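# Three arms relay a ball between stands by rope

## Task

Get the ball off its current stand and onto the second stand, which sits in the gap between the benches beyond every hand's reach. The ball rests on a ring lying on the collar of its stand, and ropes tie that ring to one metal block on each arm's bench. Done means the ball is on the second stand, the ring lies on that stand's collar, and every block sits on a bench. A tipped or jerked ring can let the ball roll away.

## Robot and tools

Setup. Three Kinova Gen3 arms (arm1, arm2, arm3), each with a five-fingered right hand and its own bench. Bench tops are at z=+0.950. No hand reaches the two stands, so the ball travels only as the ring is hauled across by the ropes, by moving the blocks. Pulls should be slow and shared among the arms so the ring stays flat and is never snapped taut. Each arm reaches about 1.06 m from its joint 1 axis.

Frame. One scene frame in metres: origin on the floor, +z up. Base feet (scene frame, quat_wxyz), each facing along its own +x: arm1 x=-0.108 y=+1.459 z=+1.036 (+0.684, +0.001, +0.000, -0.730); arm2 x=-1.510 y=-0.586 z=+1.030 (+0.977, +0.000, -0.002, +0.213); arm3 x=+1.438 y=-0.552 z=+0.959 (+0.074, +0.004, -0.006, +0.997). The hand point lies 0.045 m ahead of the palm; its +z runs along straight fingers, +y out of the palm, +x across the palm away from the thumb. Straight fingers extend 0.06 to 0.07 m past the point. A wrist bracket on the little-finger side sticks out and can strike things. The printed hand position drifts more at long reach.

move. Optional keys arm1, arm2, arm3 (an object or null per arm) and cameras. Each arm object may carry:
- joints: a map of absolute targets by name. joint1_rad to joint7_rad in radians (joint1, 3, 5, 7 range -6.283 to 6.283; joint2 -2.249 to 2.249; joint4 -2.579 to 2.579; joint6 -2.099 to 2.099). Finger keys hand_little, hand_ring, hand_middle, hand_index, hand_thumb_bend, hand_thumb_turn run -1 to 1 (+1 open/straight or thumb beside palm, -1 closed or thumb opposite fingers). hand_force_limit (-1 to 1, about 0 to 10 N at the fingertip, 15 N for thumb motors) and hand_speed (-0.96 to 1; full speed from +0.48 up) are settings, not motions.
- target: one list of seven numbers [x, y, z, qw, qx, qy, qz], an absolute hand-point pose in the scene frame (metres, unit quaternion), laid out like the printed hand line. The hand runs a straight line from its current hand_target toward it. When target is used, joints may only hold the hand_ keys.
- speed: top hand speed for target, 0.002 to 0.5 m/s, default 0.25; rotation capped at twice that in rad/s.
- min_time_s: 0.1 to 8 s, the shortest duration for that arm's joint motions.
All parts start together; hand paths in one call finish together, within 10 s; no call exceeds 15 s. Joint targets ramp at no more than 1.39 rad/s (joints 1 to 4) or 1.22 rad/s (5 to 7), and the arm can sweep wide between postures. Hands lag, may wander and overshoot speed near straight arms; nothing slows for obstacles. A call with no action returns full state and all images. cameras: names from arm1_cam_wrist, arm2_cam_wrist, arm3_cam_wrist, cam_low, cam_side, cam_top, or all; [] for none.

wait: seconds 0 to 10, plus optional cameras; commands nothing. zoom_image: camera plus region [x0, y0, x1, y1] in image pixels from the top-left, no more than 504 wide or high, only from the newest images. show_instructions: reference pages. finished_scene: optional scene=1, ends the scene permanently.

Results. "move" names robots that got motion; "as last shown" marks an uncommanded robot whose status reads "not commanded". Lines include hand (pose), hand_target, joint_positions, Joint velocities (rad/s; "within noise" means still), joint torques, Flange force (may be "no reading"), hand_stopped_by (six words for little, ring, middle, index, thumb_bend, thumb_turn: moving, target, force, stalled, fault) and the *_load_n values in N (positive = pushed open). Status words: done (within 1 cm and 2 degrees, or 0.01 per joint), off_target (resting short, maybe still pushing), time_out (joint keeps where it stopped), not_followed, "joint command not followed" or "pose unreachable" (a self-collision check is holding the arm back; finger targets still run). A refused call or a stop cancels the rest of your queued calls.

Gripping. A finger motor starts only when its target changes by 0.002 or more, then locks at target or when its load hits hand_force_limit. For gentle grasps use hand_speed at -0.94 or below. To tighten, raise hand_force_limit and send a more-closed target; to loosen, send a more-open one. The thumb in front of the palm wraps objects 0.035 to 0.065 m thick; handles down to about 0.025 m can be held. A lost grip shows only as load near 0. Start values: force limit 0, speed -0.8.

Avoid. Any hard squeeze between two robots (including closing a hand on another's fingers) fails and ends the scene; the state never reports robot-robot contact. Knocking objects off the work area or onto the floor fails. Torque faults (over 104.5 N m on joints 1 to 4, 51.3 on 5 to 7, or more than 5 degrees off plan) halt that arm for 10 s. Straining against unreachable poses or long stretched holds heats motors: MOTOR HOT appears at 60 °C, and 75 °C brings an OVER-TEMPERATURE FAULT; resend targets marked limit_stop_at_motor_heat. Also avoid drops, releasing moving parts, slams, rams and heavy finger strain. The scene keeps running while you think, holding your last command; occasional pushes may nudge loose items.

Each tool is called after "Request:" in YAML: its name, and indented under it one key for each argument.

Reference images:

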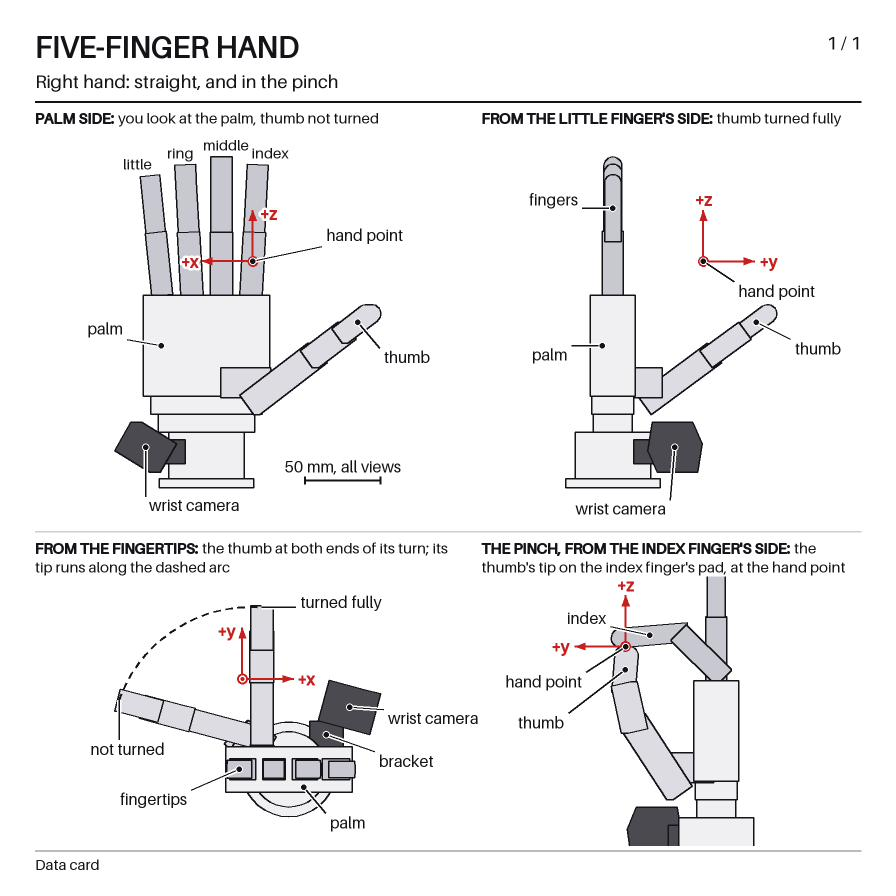

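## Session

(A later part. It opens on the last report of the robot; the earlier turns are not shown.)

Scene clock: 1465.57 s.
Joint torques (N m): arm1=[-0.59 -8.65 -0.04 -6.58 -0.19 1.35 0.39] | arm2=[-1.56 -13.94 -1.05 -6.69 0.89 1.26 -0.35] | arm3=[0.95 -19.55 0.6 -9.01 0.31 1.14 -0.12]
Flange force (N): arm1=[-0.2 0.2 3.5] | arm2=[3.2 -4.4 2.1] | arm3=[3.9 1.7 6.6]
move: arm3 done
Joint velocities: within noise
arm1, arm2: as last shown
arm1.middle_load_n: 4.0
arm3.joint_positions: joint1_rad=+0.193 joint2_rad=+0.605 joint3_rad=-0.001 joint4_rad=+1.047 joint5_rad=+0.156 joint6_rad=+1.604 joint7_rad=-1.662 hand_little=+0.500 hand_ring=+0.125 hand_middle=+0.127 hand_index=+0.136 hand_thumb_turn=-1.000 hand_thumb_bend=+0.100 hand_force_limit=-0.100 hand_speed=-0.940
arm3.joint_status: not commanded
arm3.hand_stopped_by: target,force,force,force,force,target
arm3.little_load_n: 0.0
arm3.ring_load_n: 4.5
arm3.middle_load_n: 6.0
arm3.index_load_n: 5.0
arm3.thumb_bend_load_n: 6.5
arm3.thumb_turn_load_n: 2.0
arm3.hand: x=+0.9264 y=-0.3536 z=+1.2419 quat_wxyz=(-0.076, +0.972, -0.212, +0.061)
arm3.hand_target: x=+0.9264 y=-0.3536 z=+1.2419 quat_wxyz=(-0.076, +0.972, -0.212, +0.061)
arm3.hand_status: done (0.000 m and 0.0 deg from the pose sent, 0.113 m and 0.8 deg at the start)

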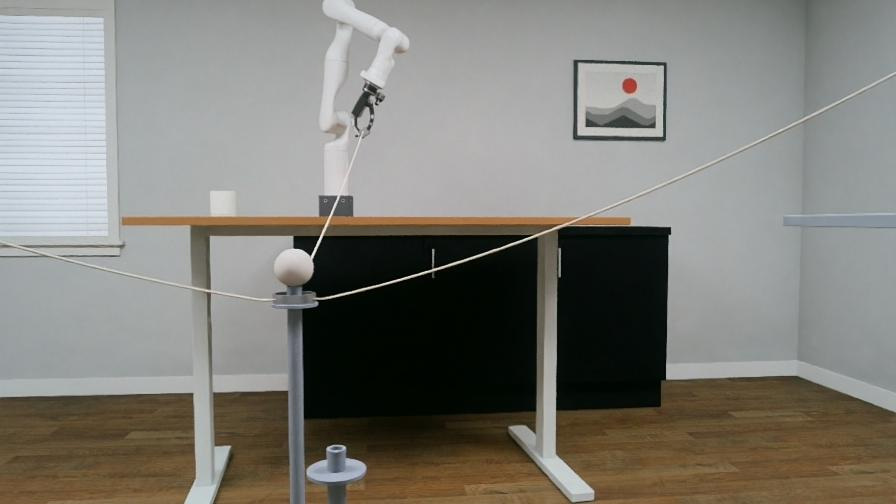

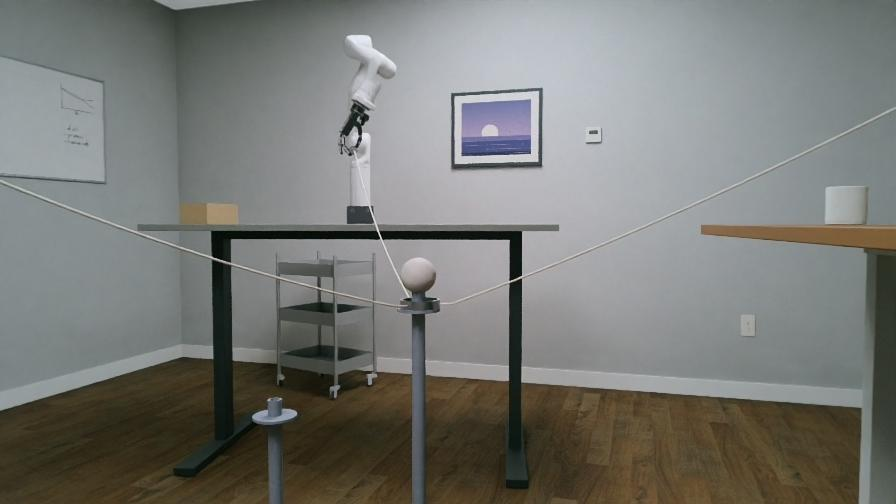

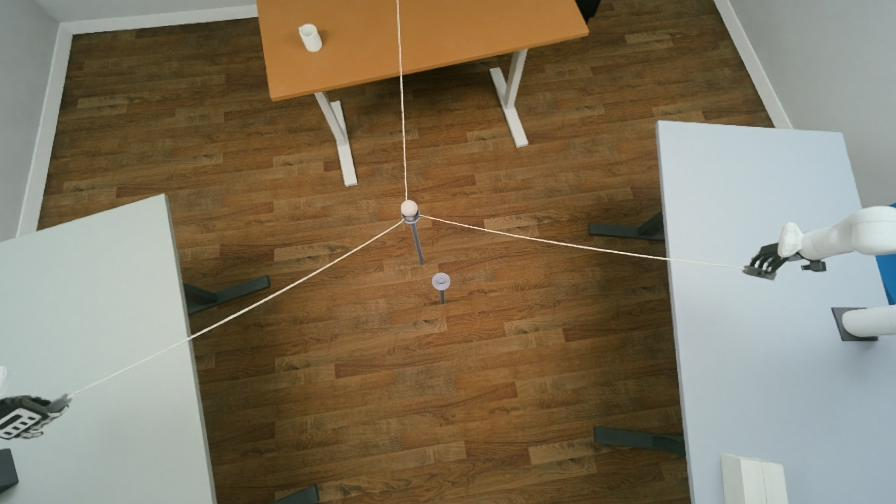

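Request:
move:
  arm1: {"target": [0.0125, 1.2534, 1.2658, 0.2359, -0.6983, -0.6643, 0.1247], "speed": 0.02}
  arm2: {"target": [-1.0924, -0.4162, 1.2498, -0.0064, 0.283, -0.9213, 0.2668], "speed": 0.02}
  arm3: {"target": [0.9264, -0.3536, 1.2479, 0.0756, -0.9724, 0.2117, -0.0612], "speed": 0.02}
  cameras: ["cam_low", "cam_side", "cam_top"]

Request:
zoom_image:
  camera: "cam_low"
  region: [230, 230, 360, 320]

Request:
zoom_image:
  camera: "cam_side"
  region: [350, 230, 490, 330]

Scene clock: 1528.73 s.
Joint torques (N m): arm1=[-0.61 -8.62 -0.05 -6.6 -0.26 1.4 0.39] | arm2=[-1.51 -13.93 -1.01 -6.69 0.85 1.36 -0.32] | arm3=[0.91 -19.55 0.57 -9.07 0.31 1.22 -0.14]
Flange force (N): arm1=[-0.4 0.2 3.6] | arm2=[2.9 -4.2 2.3] | arm3=[4.2 1.6 7.0]
move: arm1 done; arm2 done; arm3 done
Joint velocities: within noise
arm1.joint_positions: joint1_rad=-0.714 joint2_rad=+0.131 joint3_rad=-0.244 joint4_rad=+1.983 joint5_rad=+0.209 joint6_rad=+1.548 joint7_rad=-2.580 hand_little=+0.500 hand_ring=+0.097 hand_middle=+0.115 hand_index=+0.119 hand_thumb_turn=-1.000 hand_thumb_bend=+0.070 hand_force_limit=-0.100 hand_speed=-0.940
arm1.joint_status: not commanded
arm1.hand_stopped_by: target,force,force,force,force,target
arm1.little_load_n: 0.0
arm1.ring_load_n: 4.5
arm1.middle_load_n: 4.5
arm1.index_load_n: 5.0
arm1.thumb_bend_load_n: 6.5
arm1.thumb_turn_load_n: 2.0
arm1.hand: x=+0.0125 y=+1.2534 z=+1.2658 quat_wxyz=(+0.236, -0.698, -0.664, +0.125)
arm1.hand_target: x=+0.0125 y=+1.2534 z=+1.2658 quat_wxyz=(+0.236, -0.698, -0.664, +0.125)
arm1.hand_status: done (0.000 m and 0.0 deg from the pose sent, 0.003 m and 0.0 deg at the start)
arm2.joint_positions: joint1_rad=-0.070 joint2_rad=+0.446 joint3_rad=-0.263 joint4_rad=+1.585 joint5_rad=+0.605 joint6_rad=+1.415 joint7_rad=-1.912 hand_little=+0.500 hand_ring=+0.102 hand_middle=+0.110 hand_index=+0.124 hand_thumb_turn=-1.000 hand_thumb_bend=+0.075 hand_force_limit=-0.100 hand_speed=-0.940
arm2.joint_status: not commanded
arm2.hand_stopped_by: target,force,force,force,force,target
arm2.little_load_n: 0.0
arm2.ring_load_n: 4.0
arm2.middle_load_n: 5.0
arm2.index_load_n: 6.0
arm2.thumb_bend_load_n: 6.5
arm2.thumb_turn_load_n: 2.5
arm2.hand: x=-1.0924 y=-0.4162 z=+1.2498 quat_wxyz=(-0.006, +0.283, -0.921, +0.267)
arm2.hand_target: x=-1.0924 y=-0.4162 z=+1.2498 quat_wxyz=(-0.006, +0.283, -0.921, +0.267)
arm2.hand_status: done (0.000 m and 0.0 deg from the pose sent, 0.010 m and 0.0 deg at the start)
arm3.joint_positions: joint1_rad=+0.193 joint2_rad=+0.604 joint3_rad=+0.000 joint4_rad=+1.029 joint5_rad=+0.156 joint6_rad=+1.622 joint7_rad=-1.659 hand_little=+0.500 hand_ring=+0.125 hand_middle=+0.127 hand_index=+0.136 hand_thumb_turn=-1.000 hand_thumb_bend=+0.100 hand_force_limit=-0.100 hand_speed=-0.940
arm3.joint_status: not commanded
arm3.hand_stopped_by: target,force,force,force,force,target
arm3.little_load_n: 0.0
arm3.ring_load_n: 5.0
arm3.middle_load_n: 6.0
arm3.index_load_n: 5.0
arm3.thumb_bend_load_n: 6.5
arm3.thumb_turn_load_n: 2.0
arm3.hand: x=+0.9264 y=-0.3536 z=+1.2479 quat_wxyz=(-0.076, +0.972, -0.212, +0.061)
arm3.hand_target: x=+0.9264 y=-0.3536 z=+1.2479 quat_wxyz=(-0.076, +0.972, -0.212, +0.061)
arm3.hand_status: done (0.000 m and 0.0 deg from the pose sent, 0.006 m and 0.0 deg at the start)

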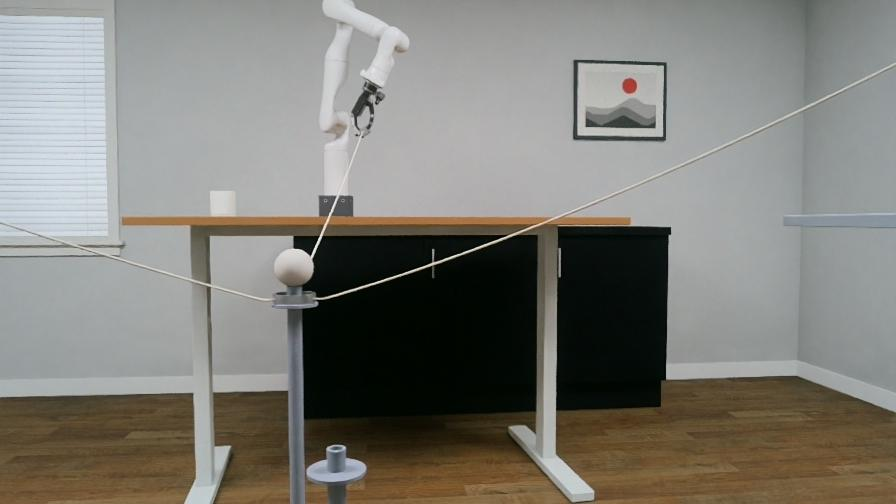

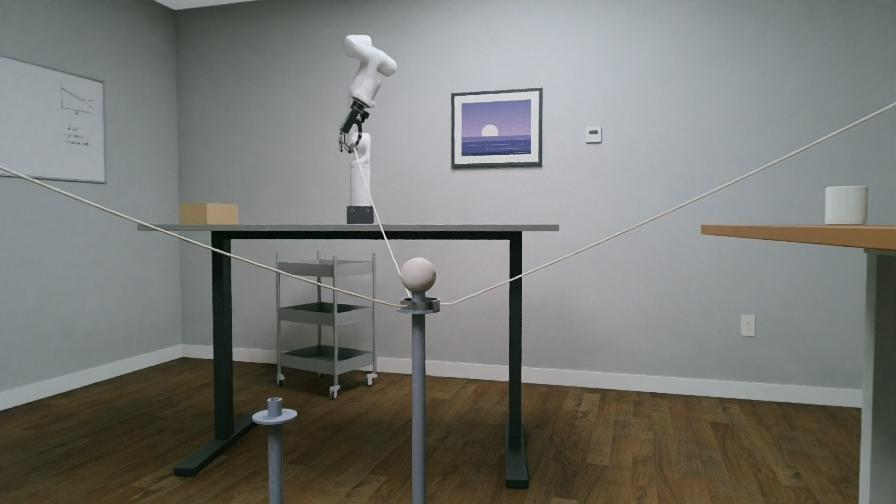

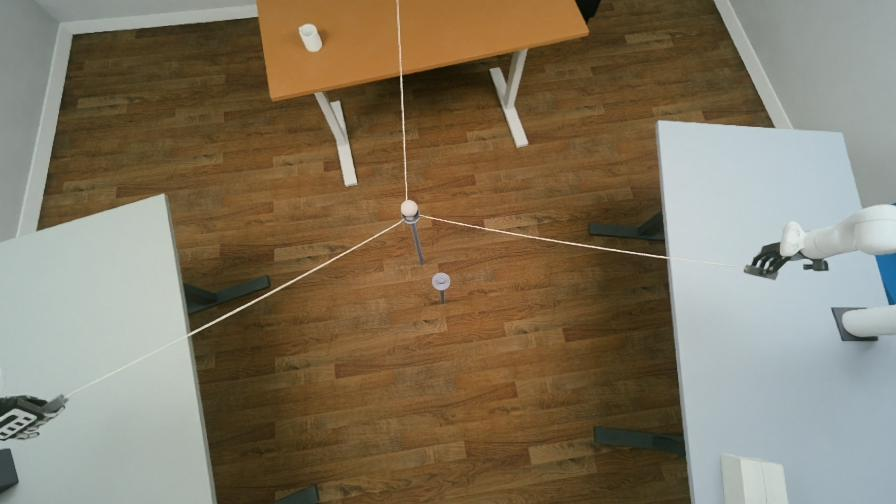

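Scaled by 3.877 from the camera's image (finer frame: 1280x720).

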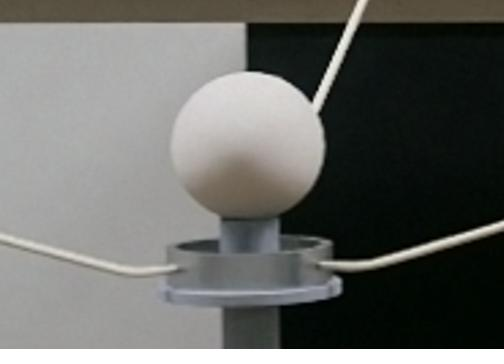

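Scaled by 3.600 from the camera's image (finer frame: 1280x720).

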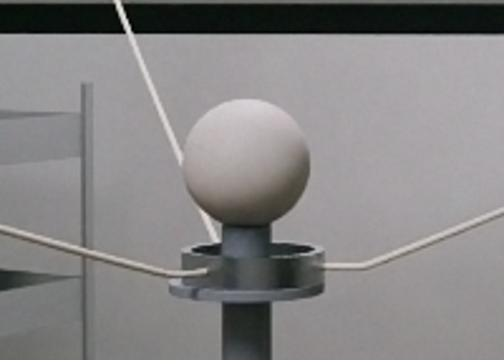

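Request:
move:
  arm1: {"target": [0.0125, 1.2534, 1.2858, 0.2359, -0.6983, -0.6643, 0.1247], "speed": 0.02}
  arm2: {"target": [-1.0924, -0.4162, 1.2698, -0.0064, 0.283, -0.9213, 0.2668], "speed": 0.02}
  arm3: {"target": [0.9264, -0.3536, 1.2679, 0.0756, -0.9724, 0.2117, -0.0612], "speed": 0.02}
  cameras: ["cam_low", "cam_side"]

Request:
zoom_image:
  camera: "cam_low"
  region: [220, 200, 380, 360]

Request:
zoom_image:
  camera: "cam_side"
  region: [340, 210, 500, 370]

Scene clock: 1585.40 s.
Joint torques (N m): arm1=[-0.68 -8.47 -0.13 -6.83 -0.39 1.51 0.44] | arm2=[-1.47 -13.88 -0.97 -6.68 0.87 1.58 -0.29] | arm3=[0.88 -19.79 0.57 -8.92 0.3 1.47 -0.08]
Flange force (N): arm1=[-0.9 0.4 3.9] | arm2=[2.3 -4.1 2.8] | arm3=[3.4 1.8 7.6]
move: arm1 done; arm2 done; arm3 done
Joint velocities: within noise
arm1.joint_positions: joint1_rad=-0.712 joint2_rad=+0.105 joint3_rad=-0.243 joint4_rad=+1.939 joint5_rad=+0.205 joint6_rad=+1.613 joint7_rad=-2.561 hand_little=+0.500 hand_ring=+0.097 hand_middle=+0.115 hand_index=+0.119 hand_thumb_turn=-1.000 hand_thumb_bend=+0.070 hand_force_limit=-0.100 hand_speed=-0.940
arm1.joint_status: not commanded
arm1.hand_stopped_by: target,force,force,force,force,target
arm1.little_load_n: 0.0
arm1.ring_load_n: 4.5
arm1.middle_load_n: 4.5
arm1.index_load_n: 5.5
arm1.thumb_bend_load_n: 6.5
arm1.thumb_turn_load_n: 2.0
arm1.hand: x=+0.0125 y=+1.2534 z=+1.2858 quat_wxyz=(+0.236, -0.698, -0.664, +0.125)
arm1.hand_target: x=+0.0125 y=+1.2534 z=+1.2858 quat_wxyz=(+0.236, -0.698, -0.664, +0.125)
arm1.hand_status: done (0.000 m and 0.0 deg from the pose sent, 0.020 m and 0.0 deg at the start)
arm2.joint_positions: joint1_rad=-0.069 joint2_rad=+0.427 joint3_rad=-0.264 joint4_rad=+1.547 joint5_rad=+0.596 joint6_rad=+1.463 joint7_rad=-1.880 hand_little=+0.500 hand_ring=+0.102 hand_middle=+0.110 hand_index=+0.124 hand_thumb_turn=-1.000 hand_thumb_bend=+0.075 hand_force_limit=-0.100 hand_speed=-0.940
arm2.joint_status: not commanded
arm2.hand_stopped_by: target,force,force,force,force,target
arm2.little_load_n: 0.0
arm2.ring_load_n: 4.0
arm2.middle_load_n: 4.5
arm2.index_load_n: 6.0
arm2.thumb_bend_load_n: 7.0
arm2.thumb_turn_load_n: 3.0
arm2.hand: x=-1.0924 y=-0.4162 z=+1.2698 quat_wxyz=(-0.006, +0.283, -0.921, +0.267)
arm2.hand_target: x=-1.0924 y=-0.4162 z=+1.2698 quat_wxyz=(-0.006, +0.283, -0.921, +0.267)
arm2.hand_status: done (0.000 m and 0.0 deg from the pose sent, 0.020 m and 0.0 deg at the start)
arm3.joint_positions: joint1_rad=+0.193 joint2_rad=+0.603 joint3_rad=+0.002 joint4_rad=+0.968 joint5_rad=+0.156 joint6_rad=+1.683 joint7_rad=-1.648 hand_little=+0.500 hand_ring=+0.125 hand_middle=+0.127 hand_index=+0.136 hand_thumb_turn=-1.000 hand_thumb_bend=+0.100 hand_force_limit=-0.100 hand_speed=-0.940
arm3.joint_status: not commanded
arm3.hand_stopped_by: target,force,force,force,force,target
arm3.little_load_n: 0.0
arm3.ring_load_n: 4.5
arm3.middle_load_n: 6.0
arm3.index_load_n: 5.5
arm3.thumb_bend_load_n: 6.5
arm3.thumb_turn_load_n: 2.5
arm3.hand: x=+0.9264 y=-0.3536 z=+1.2680 quat_wxyz=(-0.076, +0.972, -0.212, +0.061)
arm3.hand_target: x=+0.9264 y=-0.3536 z=+1.2679 quat_wxyz=(-0.076, +0.972, -0.212, +0.061)
arm3.hand_status: done (0.000 m and 0.0 deg from the pose sent, 0.020 m and 0.0 deg at the start)

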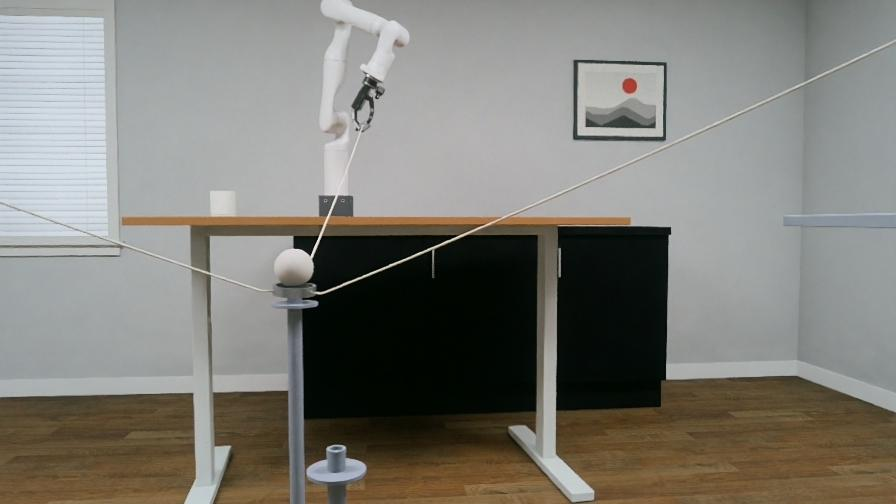

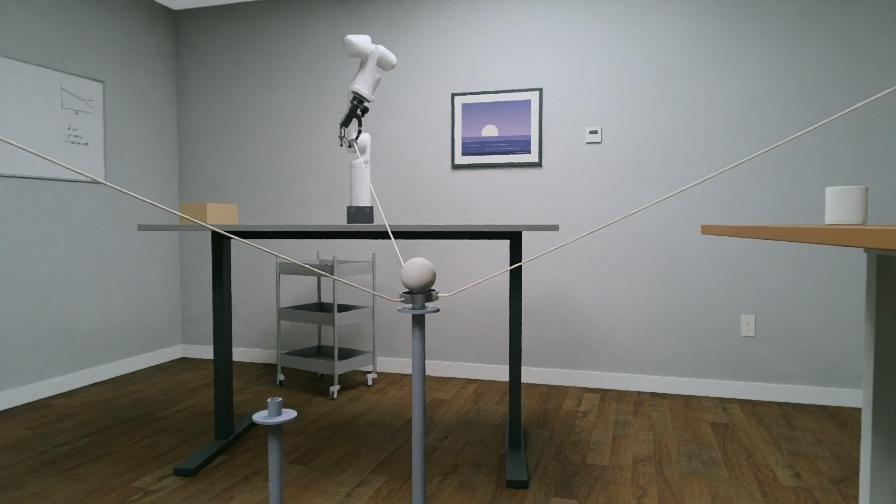

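Scaled by 3.150 from the camera's image (finer frame: 1280x720).

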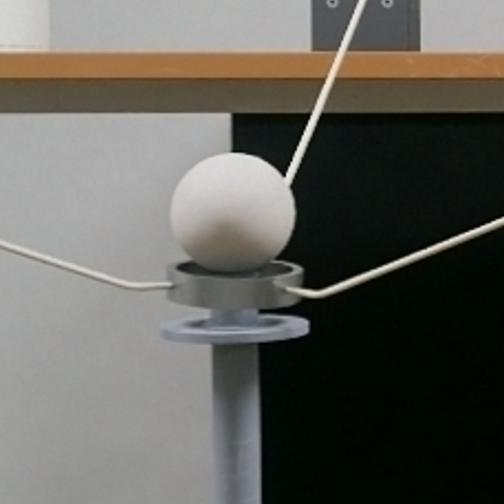

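Scaled by 3.150 from the camera's image (finer frame: 1280x720).

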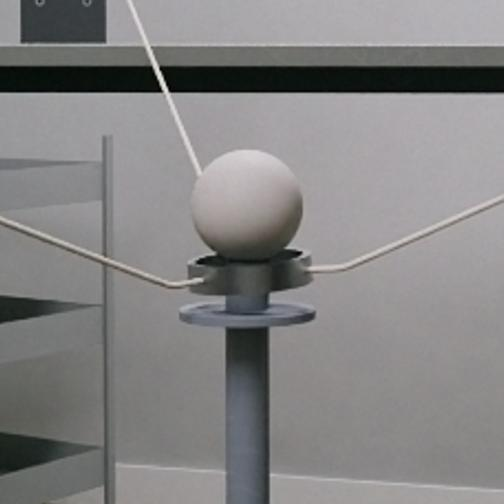

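Request:
zoom_image:
  camera: "cam_low"
  region: [260, 240, 330, 320]

Request:
zoom_image:
  camera: "cam_side"
  region: [385, 245, 455, 325]

Scaled by 6.300 from the camera's image (finer frame: 1280x720).

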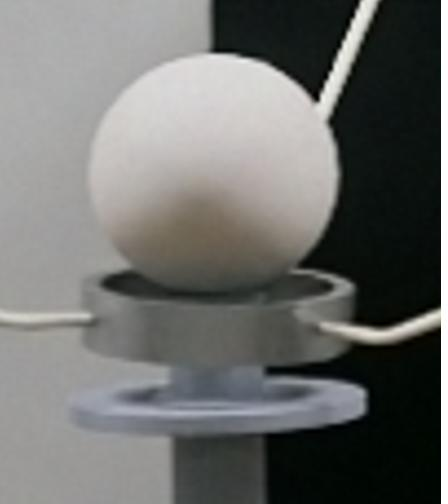

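Scaled by 6.300 from the camera's image (finer frame: 1280x720).

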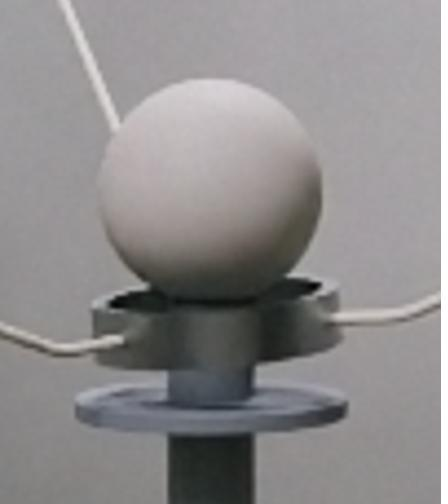

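Request:
move:
  arm1: {"target": [0.0125, 1.2534, 1.3038, 0.2359, -0.6983, -0.6643, 0.1247], "speed": 0.015}
  arm2: {"target": [-1.0924, -0.4162, 1.2878, -0.0064, 0.283, -0.9213, 0.2668], "speed": 0.015}
  arm3: {"target": [0.9264, -0.3536, 1.2859, 0.0756, -0.9724, 0.2117, -0.0612], "speed": 0.015}
  cameras: ["cam_low", "cam_side"]

Request:
zoom_image:
  camera: "cam_low"
  region: [260, 230, 330, 310]

Request:
zoom_image:
  camera: "cam_side"
  region: [385, 235, 455, 315]

Scene clock: 1620.83 s.
Joint torques (N m): arm1=[-0.71 -8.32 -0.14 -7.05 -0.35 1.52 0.44] | arm2=[-1.45 -13.8 -0.98 -6.82 0.89 1.56 -0.27] | arm3=[0.88 -19.84 0.53 -8.97 0.27 1.44 -0.07]
Flange force (N): arm1=[-1.0 0.4 3.9] | arm2=[2.2 -3.9 2.9] | arm3=[3.8 1.8 8.0]
move: arm1 done; arm2 done; arm3 done
Joint velocities: within noise
arm1.joint_positions: joint1_rad=-0.710 joint2_rad=+0.086 joint3_rad=-0.241 joint4_rad=+1.898 joint5_rad=+0.203 joint6_rad=+1.672 joint7_rad=-2.544 hand_little=+0.500 hand_ring=+0.097 hand_middle=+0.115 hand_index=+0.119 hand_thumb_turn=-1.000 hand_thumb_bend=+0.070 hand_force_limit=-0.100 hand_speed=-0.940
arm1.joint_status: not commanded
arm1.hand_stopped_by: target,force,force,force,force,target
arm1.little_load_n: 0.0
arm1.ring_load_n: 4.5
arm1.middle_load_n: 4.5
arm1.index_load_n: 5.5
arm1.thumb_bend_load_n: 7.0
arm1.thumb_turn_load_n: 2.0
arm1.hand: x=+0.0125 y=+1.2534 z=+1.3038 quat_wxyz=(+0.236, -0.698, -0.664, +0.125)
arm1.hand_target: x=+0.0125 y=+1.2534 z=+1.3038 quat_wxyz=(+0.236, -0.698, -0.664, +0.125)
arm1.hand_status: done (0.000 m and 0.0 deg from the pose sent, 0.018 m and 0.0 deg at the start)
arm2.joint_positions: joint1_rad=-0.069 joint2_rad=+0.411 joint3_rad=-0.265 joint4_rad=+1.509 joint5_rad=+0.590 joint6_rad=+1.506 joint7_rad=-1.851 hand_little=+0.500 hand_ring=+0.102 hand_middle=+0.110 hand_index=+0.124 hand_thumb_turn=-1.000 hand_thumb_bend=+0.075 hand_force_limit=-0.100 hand_speed=-0.940
arm2.joint_status: not commanded
arm2.hand_stopped_by: target,force,force,force,force,target
arm2.little_load_n: 0.0
arm2.ring_load_n: 4.0
arm2.middle_load_n: 5.0
arm2.index_load_n: 6.0
arm2.thumb_bend_load_n: 7.0
arm2.thumb_turn_load_n: 3.0
arm2.hand: x=-1.0924 y=-0.4162 z=+1.2878 quat_wxyz=(-0.006, +0.283, -0.921, +0.267)
arm2.hand_target: x=-1.0924 y=-0.4162 z=+1.2878 quat_wxyz=(-0.006, +0.283, -0.921, +0.267)
arm2.hand_status: done (0.000 m and 0.0 deg from the pose sent, 0.018 m and 0.0 deg at the start)
arm3.joint_positions: joint1_rad=+0.192 joint2_rad=+0.605 joint3_rad=+0.004 joint4_rad=+0.907 joint5_rad=+0.156 joint6_rad=+1.741 joint7_rad=-1.637 hand_little=+0.500 hand_ring=+0.125 hand_middle=+0.127 hand_index=+0.136 hand_thumb_turn=-1.000 hand_thumb_bend=+0.100 hand_force_limit=-0.100 hand_speed=-0.940
arm3.joint_status: not commanded
arm3.hand_stopped_by: target,force,force,force,force,target
arm3.little_load_n: 0.0
arm3.ring_load_n: 4.5
arm3.middle_load_n: 6.0
arm3.index_load_n: 6.0
arm3.thumb_bend_load_n: 6.5
arm3.thumb_turn_load_n: 2.0
arm3.hand: x=+0.9264 y=-0.3536 z=+1.2859 quat_wxyz=(-0.076, +0.972, -0.212, +0.061)
arm3.hand_target: x=+0.9264 y=-0.3536 z=+1.2859 quat_wxyz=(-0.076, +0.972, -0.212, +0.061)
arm3.hand_status: done (0.000 m and 0.0 deg from the pose sent, 0.018 m and 0.0 deg at the start)

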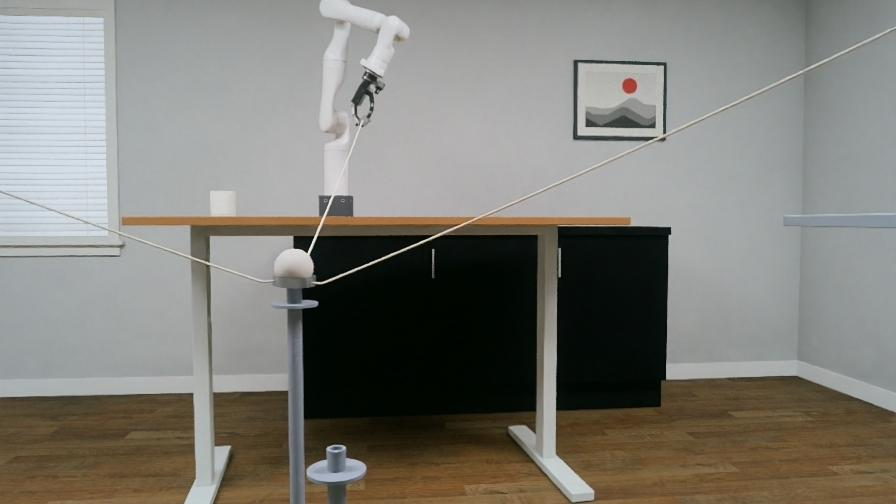

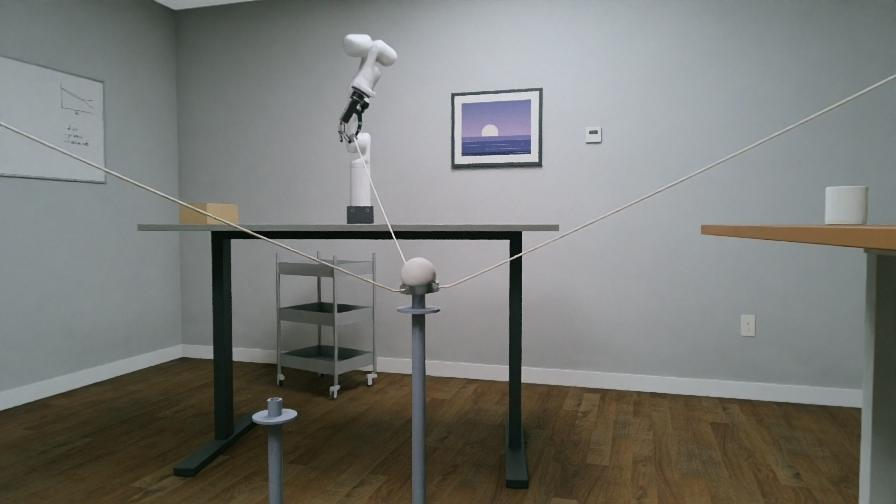

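Scaled by 6.300 from the camera's image (finer frame: 1280x720).

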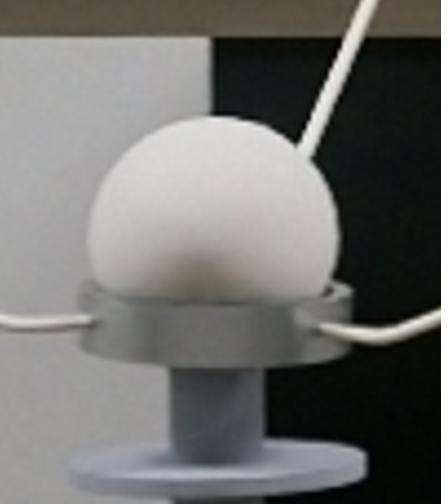

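Scaled by 6.300 from the camera's image (finer frame: 1280x720).

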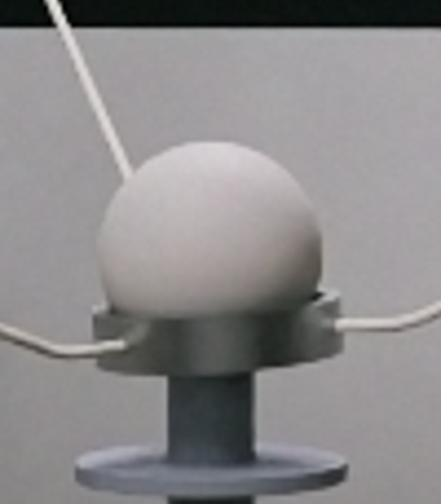

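Request:
move:
  arm1: {"target": [0.0125, 1.2534, 1.3158, 0.2359, -0.6983, -0.6643, 0.1247], "speed": 0.01}
  arm2: {"target": [-1.0924, -0.4162, 1.2998, -0.0064, 0.283, -0.9213, 0.2668], "speed": 0.01}
  arm3: {"target": [0.9264, -0.3536, 1.2979, 0.0756, -0.9724, 0.2117, -0.0612], "speed": 0.01}
  cameras: ["cam_low", "cam_side"]

Request:
zoom_image:
  camera: "cam_low"
  region: [260, 230, 330, 310]

Request:
zoom_image:
  camera: "cam_side"
  region: [385, 235, 455, 315]

Scene clock: 1638.80 s.
Joint torques (N m): arm1=[-0.89 -8.38 -0.31 -6.98 -0.73 1.81 0.5] | arm2=[-1.26 -13.97 -0.85 -6.53 0.83 2.03 -0.2] | arm3=[0.8 -20.22 0.5 -8.74 0.18 1.86 -0.02]
Flange force (N): arm1=[-2.4 0.6 4.3] | arm2=[0.8 -3.6 3.3] | arm3=[2.7 1.8 8.7]
move: arm1 done; arm2 done; arm3 done
Joint velocities: within noise
arm1.joint_positions: joint1_rad=-0.709 joint2_rad=+0.074 joint3_rad=-0.240 joint4_rad=+1.869 joint5_rad=+0.202 joint6_rad=+1.710 joint7_rad=-2.533 hand_little=+0.500 hand_ring=+0.097 hand_middle=+0.115 hand_index=+0.119 hand_thumb_turn=-1.000 hand_thumb_bend=+0.070 hand_force_limit=-0.100 hand_speed=-0.940
arm1.joint_status: not commanded
arm1.hand_stopped_by: target,force,force,force,force,target
arm1.little_load_n: 0.0
arm1.ring_load_n: 4.0
arm1.middle_load_n: 4.5
arm1.index_load_n: 5.5
arm1.thumb_bend_load_n: 6.5
arm1.thumb_turn_load_n: 2.5
arm1.hand: x=+0.0125 y=+1.2534 z=+1.3158 quat_wxyz=(+0.236, -0.698, -0.664, +0.125)
arm1.hand_target: x=+0.0125 y=+1.2534 z=+1.3158 quat_wxyz=(+0.236, -0.698, -0.664, +0.125)
arm1.hand_status: done (0.000 m and 0.0 deg from the pose sent, 0.012 m and 0.0 deg at the start)
arm2.joint_positions: joint1_rad=-0.069 joint2_rad=+0.402 joint3_rad=-0.265 joint4_rad=+1.483 joint5_rad=+0.586 joint6_rad=+1.536 joint7_rad=-1.832 hand_little=+0.500 hand_ring=+0.102 hand_middle=+0.110 hand_index=+0.124 hand_thumb_turn=-1.000 hand_thumb_bend=+0.075 hand_force_limit=-0.100 hand_speed=-0.940
arm2.joint_status: not commanded
arm2.hand_stopped_by: target,force,force,force,force,target
arm2.little_load_n: 0.0
arm2.ring_load_n: 3.5
arm2.middle_load_n: 5.0
arm2.index_load_n: 6.0
arm2.thumb_bend_load_n: 7.5
arm2.thumb_turn_load_n: 3.0
arm2.hand: x=-1.0924 y=-0.4162 z=+1.2998 quat_wxyz=(-0.006, +0.283, -0.921, +0.267)
arm2.hand_target: x=-1.0924 y=-0.4162 z=+1.2998 quat_wxyz=(-0.006, +0.283, -0.921, +0.267)
arm2.hand_status: done (0.000 m and 0.0 deg from the pose sent, 0.012 m and 0.0 deg at the start)
arm3.joint_positions: joint1_rad=+0.191 joint2_rad=+0.608 joint3_rad=+0.006 joint4_rad=+0.863 joint5_rad=+0.156 joint6_rad=+1.782 joint7_rad=-1.630 hand_little=+0.500 hand_ring=+0.125 hand_middle=+0.127 hand_index=+0.136 hand_thumb_turn=-1.000 hand_thumb_bend=+0.100 hand_force_limit=-0.100 hand_speed=-0.940
arm3.joint_status: not commanded
arm3.hand_stopped_by: target,force,force,force,force,target
arm3.little_load_n: 0.0
arm3.ring_load_n: 4.0
arm3.middle_load_n: 6.0
arm3.index_load_n: 6.0
arm3.thumb_bend_load_n: 6.5
arm3.thumb_turn_load_n: 3.0
arm3.hand: x=+0.9264 y=-0.3536 z=+1.2979 quat_wxyz=(-0.076, +0.972, -0.212, +0.061)
arm3.hand_target: x=+0.9264 y=-0.3536 z=+1.2979 quat_wxyz=(-0.076, +0.972, -0.212, +0.061)
arm3.hand_status: done (0.000 m and 0.0 deg from the pose sent, 0.012 m and 0.0 deg at the start)

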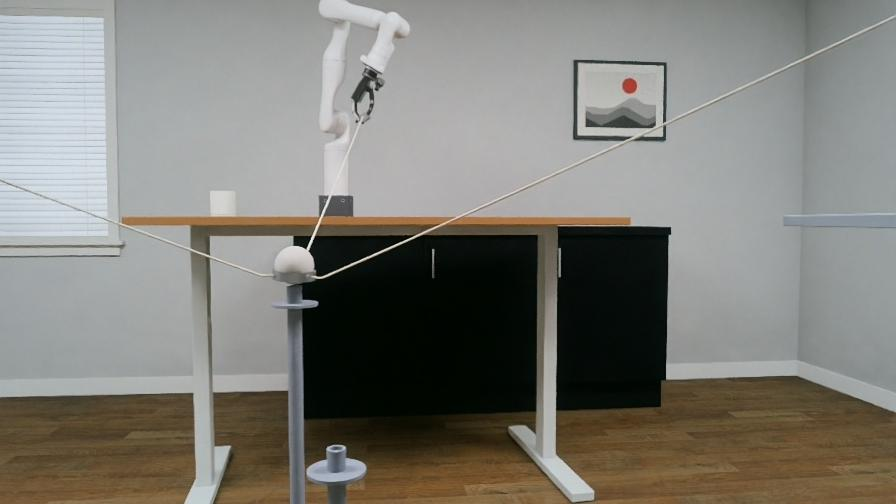

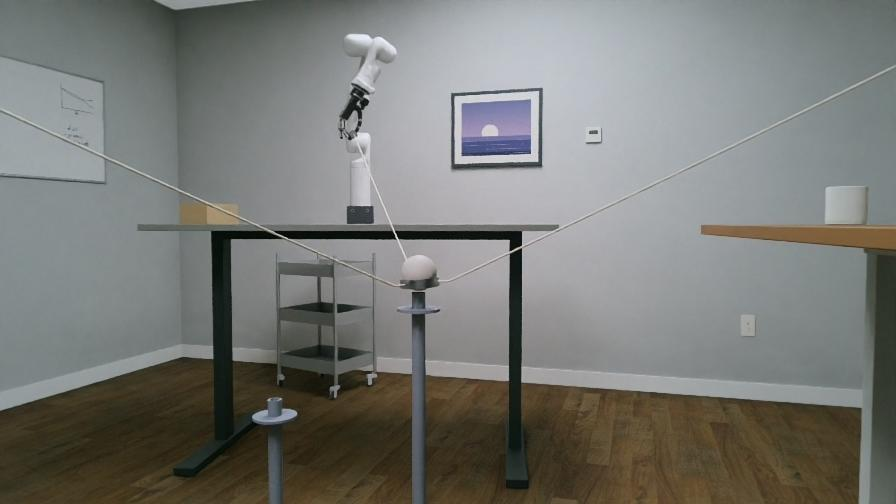

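Scaled by 6.300 from the camera's image (finer frame: 1280x720).

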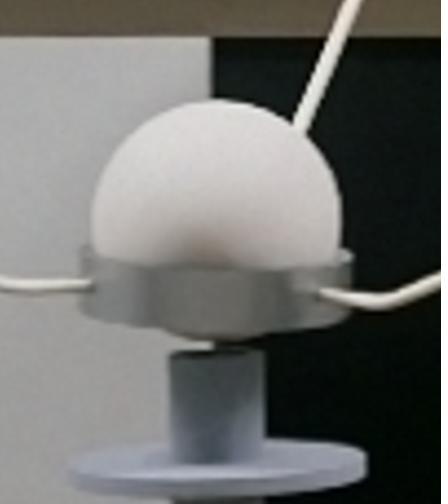

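Scaled by 6.300 from the camera's image (finer frame: 1280x720).

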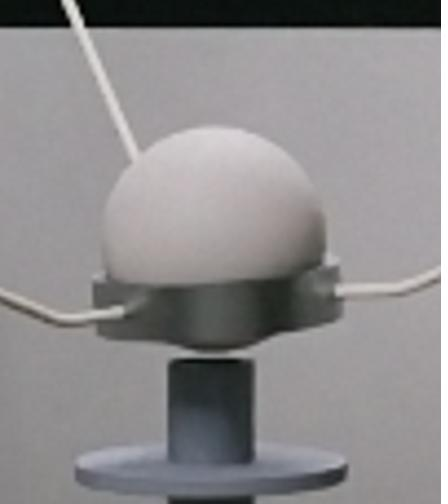

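Request:
move:
  arm1: {"target": [0.0125, 1.2534, 1.3458, 0.2359, -0.6983, -0.6643, 0.1247], "speed": 0.02}
  arm2: {"target": [-1.0924, -0.4162, 1.3298, -0.0064, 0.283, -0.9213, 0.2668], "speed": 0.02}
  arm3: {"target": [0.9264, -0.3536, 1.3279, 0.0756, -0.9724, 0.2117, -0.0612], "speed": 0.02}
  cameras: ["cam_low", "cam_side", "cam_top"]

Request:
zoom_image:
  camera: "cam_low"
  region: [260, 210, 330, 290]

Request:
zoom_image:
  camera: "cam_side"
  region: [385, 215, 455, 295]

Scene clock: 1657.17 s.
Joint torques (N m): arm1=[-0.88 -8.27 -0.31 -7.34 -0.69 1.83 0.51] | arm2=[-1.31 -13.94 -0.81 -6.82 0.91 1.97 -0.2] | arm3=[0.76 -20.5 0.5 -8.68 0.22 1.84 0.02]
Flange force (N): arm1=[-2.4 0.8 4.5] | arm2=[1.0 -3.4 3.8] | arm3=[3.2 2.0 9.7]
move: arm1 done; arm2 done; arm3 done
Joint velocities: within noise
arm1.joint_positions: joint1_rad=-0.707 joint2_rad=+0.050 joint3_rad=-0.237 joint4_rad=+1.794 joint5_rad=+0.203 joint6_rad=+1.805 joint7_rad=-2.507 hand_little=+0.500 hand_ring=+0.097 hand_middle=+0.115 hand_index=+0.119 hand_thumb_turn=-1.000 hand_thumb_bend=+0.070 hand_force_limit=-0.100 hand_speed=-0.940
arm1.joint_status: not commanded
arm1.hand_stopped_by: target,force,force,force,force,target
arm1.little_load_n: 0.0
arm1.ring_load_n: 4.0
arm1.middle_load_n: 4.5
arm1.index_load_n: 5.5
arm1.thumb_bend_load_n: 7.0
arm1.thumb_turn_load_n: 2.5
arm1.hand: x=+0.0125 y=+1.2534 z=+1.3458 quat_wxyz=(+0.236, -0.698, -0.664, +0.125)
arm1.hand_target: x=+0.0125 y=+1.2534 z=+1.3458 quat_wxyz=(+0.236, -0.698, -0.664, +0.125)
arm1.hand_status: done (0.000 m and 0.0 deg from the pose sent, 0.030 m and 0.0 deg at the start)
arm2.joint_positions: joint1_rad=-0.071 joint2_rad=+0.383 joint3_rad=-0.265 joint4_rad=+1.412 joint5_rad=+0.581 joint6_rad=+1.611 joint7_rad=-1.785 hand_little=+0.500 hand_ring=+0.102 hand_middle=+0.110 hand_index=+0.124 hand_thumb_turn=-1.000 hand_thumb_bend=+0.075 hand_force_limit=-0.100 hand_speed=-0.940
arm2.joint_status: not commanded
arm2.hand_stopped_by: target,force,force,force,force,target
arm2.little_load_n: 0.0
arm2.ring_load_n: 3.5
arm2.middle_load_n: 5.0
arm2.index_load_n: 6.0
arm2.thumb_bend_load_n: 7.0
arm2.thumb_turn_load_n: 3.5
arm2.hand: x=-1.0924 y=-0.4162 z=+1.3298 quat_wxyz=(-0.006, +0.283, -0.921, +0.267)
arm2.hand_target: x=-1.0924 y=-0.4162 z=+1.3298 quat_wxyz=(-0.006, +0.283, -0.921, +0.267)
arm2.hand_status: done (0.000 m and 0.0 deg from the pose sent, 0.030 m and 0.0 deg at the start)
arm3.joint_positions: joint1_rad=+0.190 joint2_rad=+0.625 joint3_rad=+0.012 joint4_rad=+0.737 joint5_rad=+0.158 joint6_rad=+1.889 joint7_rad=-1.610 hand_little=+0.500 hand_ring=+0.125 hand_middle=+0.127 hand_index=+0.136 hand_thumb_turn=-1.000 hand_thumb_bend=+0.100 hand_force_limit=-0.100 hand_speed=-0.940
arm3.joint_status: not commanded
arm3.hand_stopped_by: target,force,force,force,force,target
arm3.little_load_n: 0.0
arm3.ring_load_n: 4.0
arm3.middle_load_n: 6.0
arm3.index_load_n: 6.5
arm3.thumb_bend_load_n: 6.5
arm3.thumb_turn_load_n: 2.5
arm3.hand: x=+0.9264 y=-0.3536 z=+1.3279 quat_wxyz=(-0.076, +0.972, -0.212, +0.061)
arm3.hand_target: x=+0.9264 y=-0.3536 z=+1.3279 quat_wxyz=(-0.076, +0.972, -0.212, +0.061)
arm3.hand_status: done (0.000 m and 0.0 deg from the pose sent, 0.030 m and 0.0 deg at the start)

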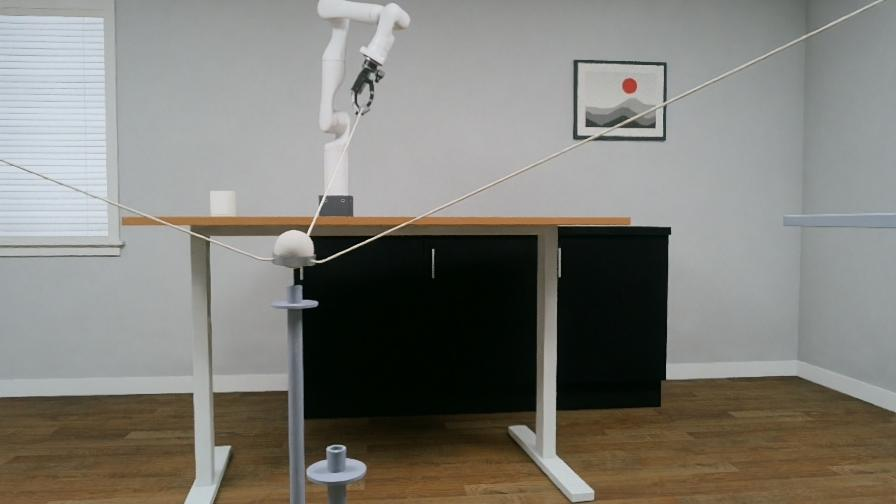

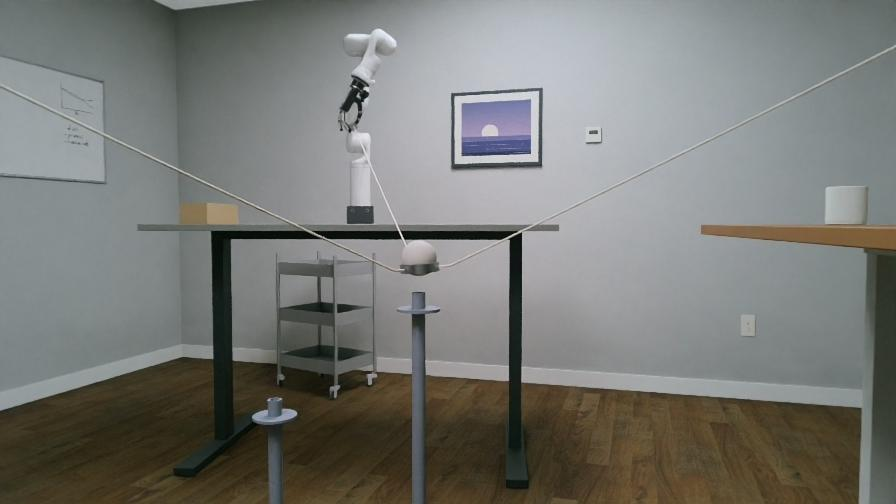

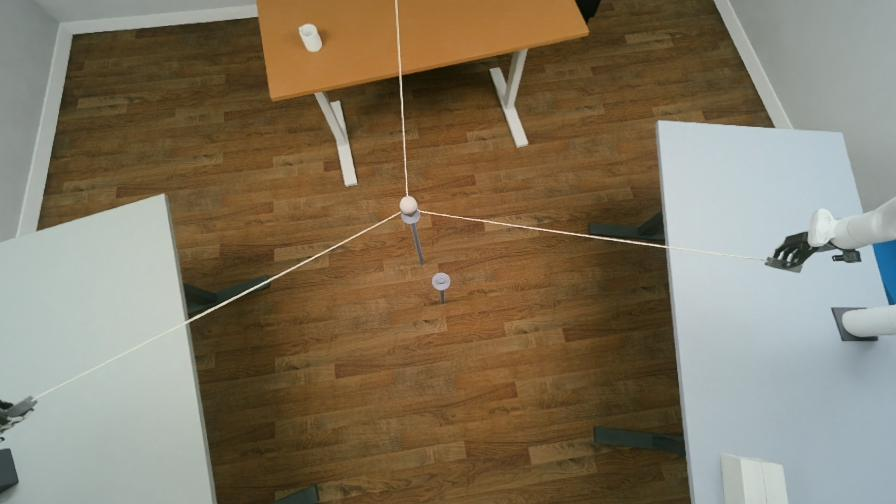

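Scaled by 6.300 from the camera's image (finer frame: 1280x720).

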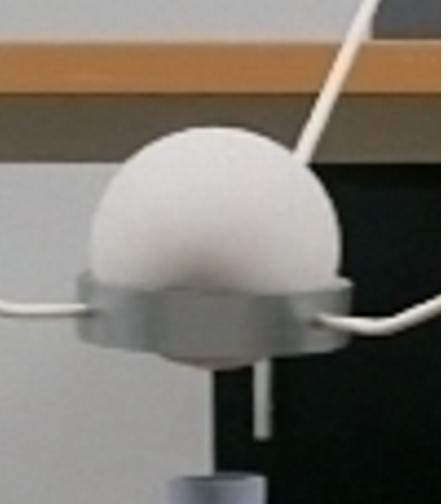

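Scaled by 6.300 from the camera's image (finer frame: 1280x720).

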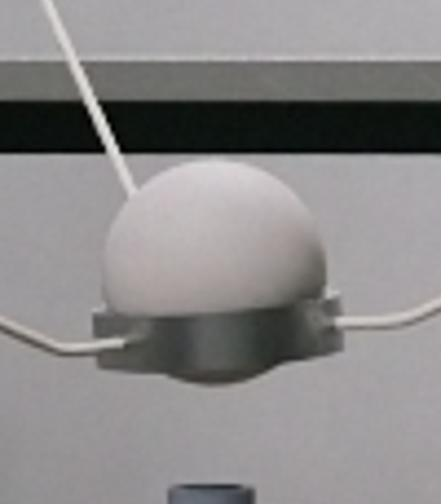

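Request:
move:
  arm1: {"target": [0.0135, 1.1179, 1.3458, 0.2359, -0.6983, -0.6643, 0.1247], "speed": 0.04}
  arm2: {"target": [-1.0459, -0.5547, 1.3298, -0.0064, 0.283, -0.9213, 0.2668], "speed": 0.04}
  arm3: {"target": [0.9729, -0.4921, 1.3279, 0.0756, -0.9724, 0.2117, -0.0612], "speed": 0.04}
  cameras: ["cam_low", "cam_side"]

Scene clock: 1705.63 s.
Joint torques (N m): arm1=[-0.88 -13.54 -0.15 -7.43 -0.23 1.85 0.48] | arm2=[-0.95 -13.41 -0.18 -7.32 1.33 1.55 -0.21] | arm3=[0.47 -16.25 0 -8.7 -0.06 1.93 -0.03]
Flange force (N): arm1=[-1.7 0.8 4.7] | arm2=[2.2 -2.2 3.1] | arm3=[0.8 0.8 8.4]
move: arm1 done; arm2 done; arm3 done
Joint velocities: within noise
arm1.joint_positions: joint1_rad=-0.585 joint2_rad=+0.295 joint3_rad=-0.142 joint4_rad=+1.491 joint5_rad=+0.339 joint6_rad=+1.812 joint7_rad=-2.281 hand_little=+0.500 hand_ring=+0.097 hand_middle=+0.115 hand_index=+0.119 hand_thumb_turn=-1.000 hand_thumb_bend=+0.070 hand_force_limit=-0.100 hand_speed=-0.940
arm1.joint_status: not commanded
arm1.hand_stopped_by: target,force,force,force,force,target
arm1.little_load_n: 0.0
arm1.ring_load_n: 4.0
arm1.middle_load_n: 4.5
arm1.index_load_n: 5.5
arm1.thumb_bend_load_n: 6.5
arm1.thumb_turn_load_n: 2.5
arm1.hand: x=+0.0135 y=+1.1179 z=+1.3458 quat_wxyz=(+0.236, -0.698, -0.664, +0.125)
arm1.hand_target: x=+0.0135 y=+1.1179 z=+1.3458 quat_wxyz=(+0.236, -0.698, -0.664, +0.125)
arm1.hand_status: done (0.000 m and 0.0 deg from the pose sent, 0.136 m and 0.0 deg at the start)
arm2.joint_positions: joint1_rad=+0.203 joint2_rad=+0.330 joint3_rad=-0.185 joint4_rad=+1.485 joint5_rad=+0.605 joint6_rad=+1.418 joint7_rad=-1.499 hand_little=+0.500 hand_ring=+0.102 hand_middle=+0.110 hand_index=+0.124 hand_thumb_turn=-1.000 hand_thumb_bend=+0.075 hand_force_limit=-0.100 hand_speed=-0.940
arm2.joint_status: not commanded
arm2.hand_stopped_by: target,force,force,force,force,target
arm2.little_load_n: 0.0
arm2.ring_load_n: 4.0
arm2.middle_load_n: 5.0
arm2.index_load_n: 6.0
arm2.thumb_bend_load_n: 7.0
arm2.thumb_turn_load_n: 3.5
arm2.hand: x=-1.0459 y=-0.5547 z=+1.3298 quat_wxyz=(-0.006, +0.283, -0.921, +0.267)
arm2.hand_target: x=-1.0459 y=-0.5547 z=+1.3298 quat_wxyz=(-0.006, +0.283, -0.921, +0.267)
arm2.hand_status: done (0.000 m and 0.0 deg from the pose sent, 0.146 m and 0.0 deg at the start)
arm3.joint_positions: joint1_rad=-0.028 joint2_rad=+0.384 joint3_rad=-0.037 joint4_rad=+1.127 joint5_rad=+0.139 joint6_rad=+1.779 joint7_rad=-1.895 hand_little=+0.500 hand_ring=+0.125 hand_middle=+0.127 hand_index=+0.136 hand_thumb_turn=-1.000 hand_thumb_bend=+0.100 hand_force_limit=-0.100 hand_speed=-0.940
arm3.joint_status: not commanded
arm3.hand_stopped_by: target,force,force,force,force,target
arm3.little_load_n: 0.0
arm3.ring_load_n: 3.5
arm3.middle_load_n: 6.0
arm3.index_load_n: 6.5
arm3.thumb_bend_load_n: 6.5
arm3.thumb_turn_load_n: 2.5
arm3.hand: x=+0.9729 y=-0.4921 z=+1.3279 quat_wxyz=(-0.076, +0.972, -0.212, +0.061)
arm3.hand_target: x=+0.9729 y=-0.4921 z=+1.3279 quat_wxyz=(-0.076, +0.972, -0.212, +0.061)
arm3.hand_status: done (0.000 m and 0.0 deg from the pose sent, 0.146 m and 0.0 deg at the start)

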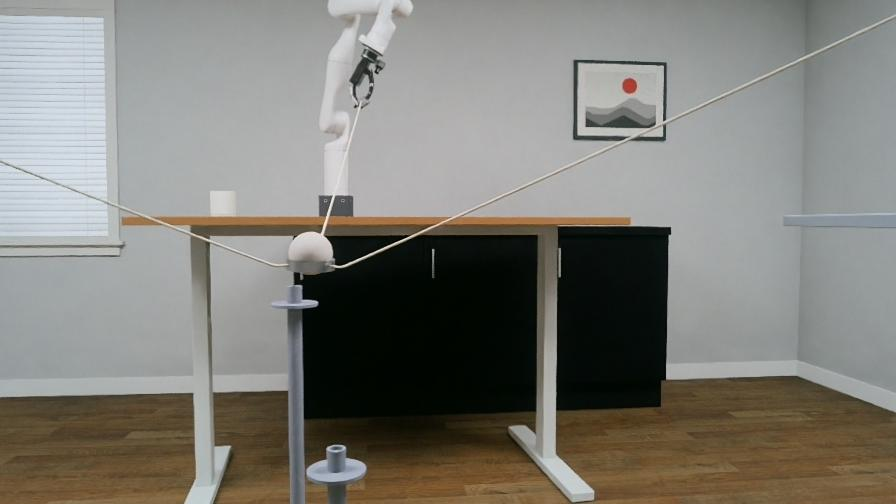

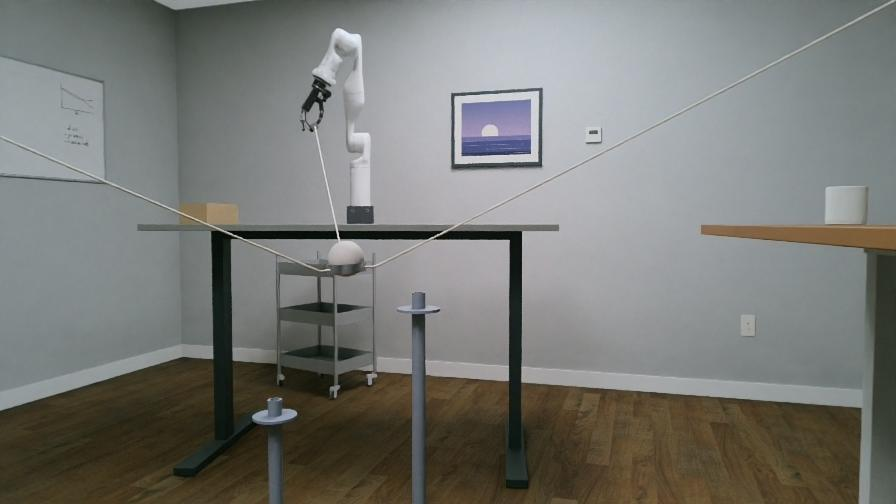

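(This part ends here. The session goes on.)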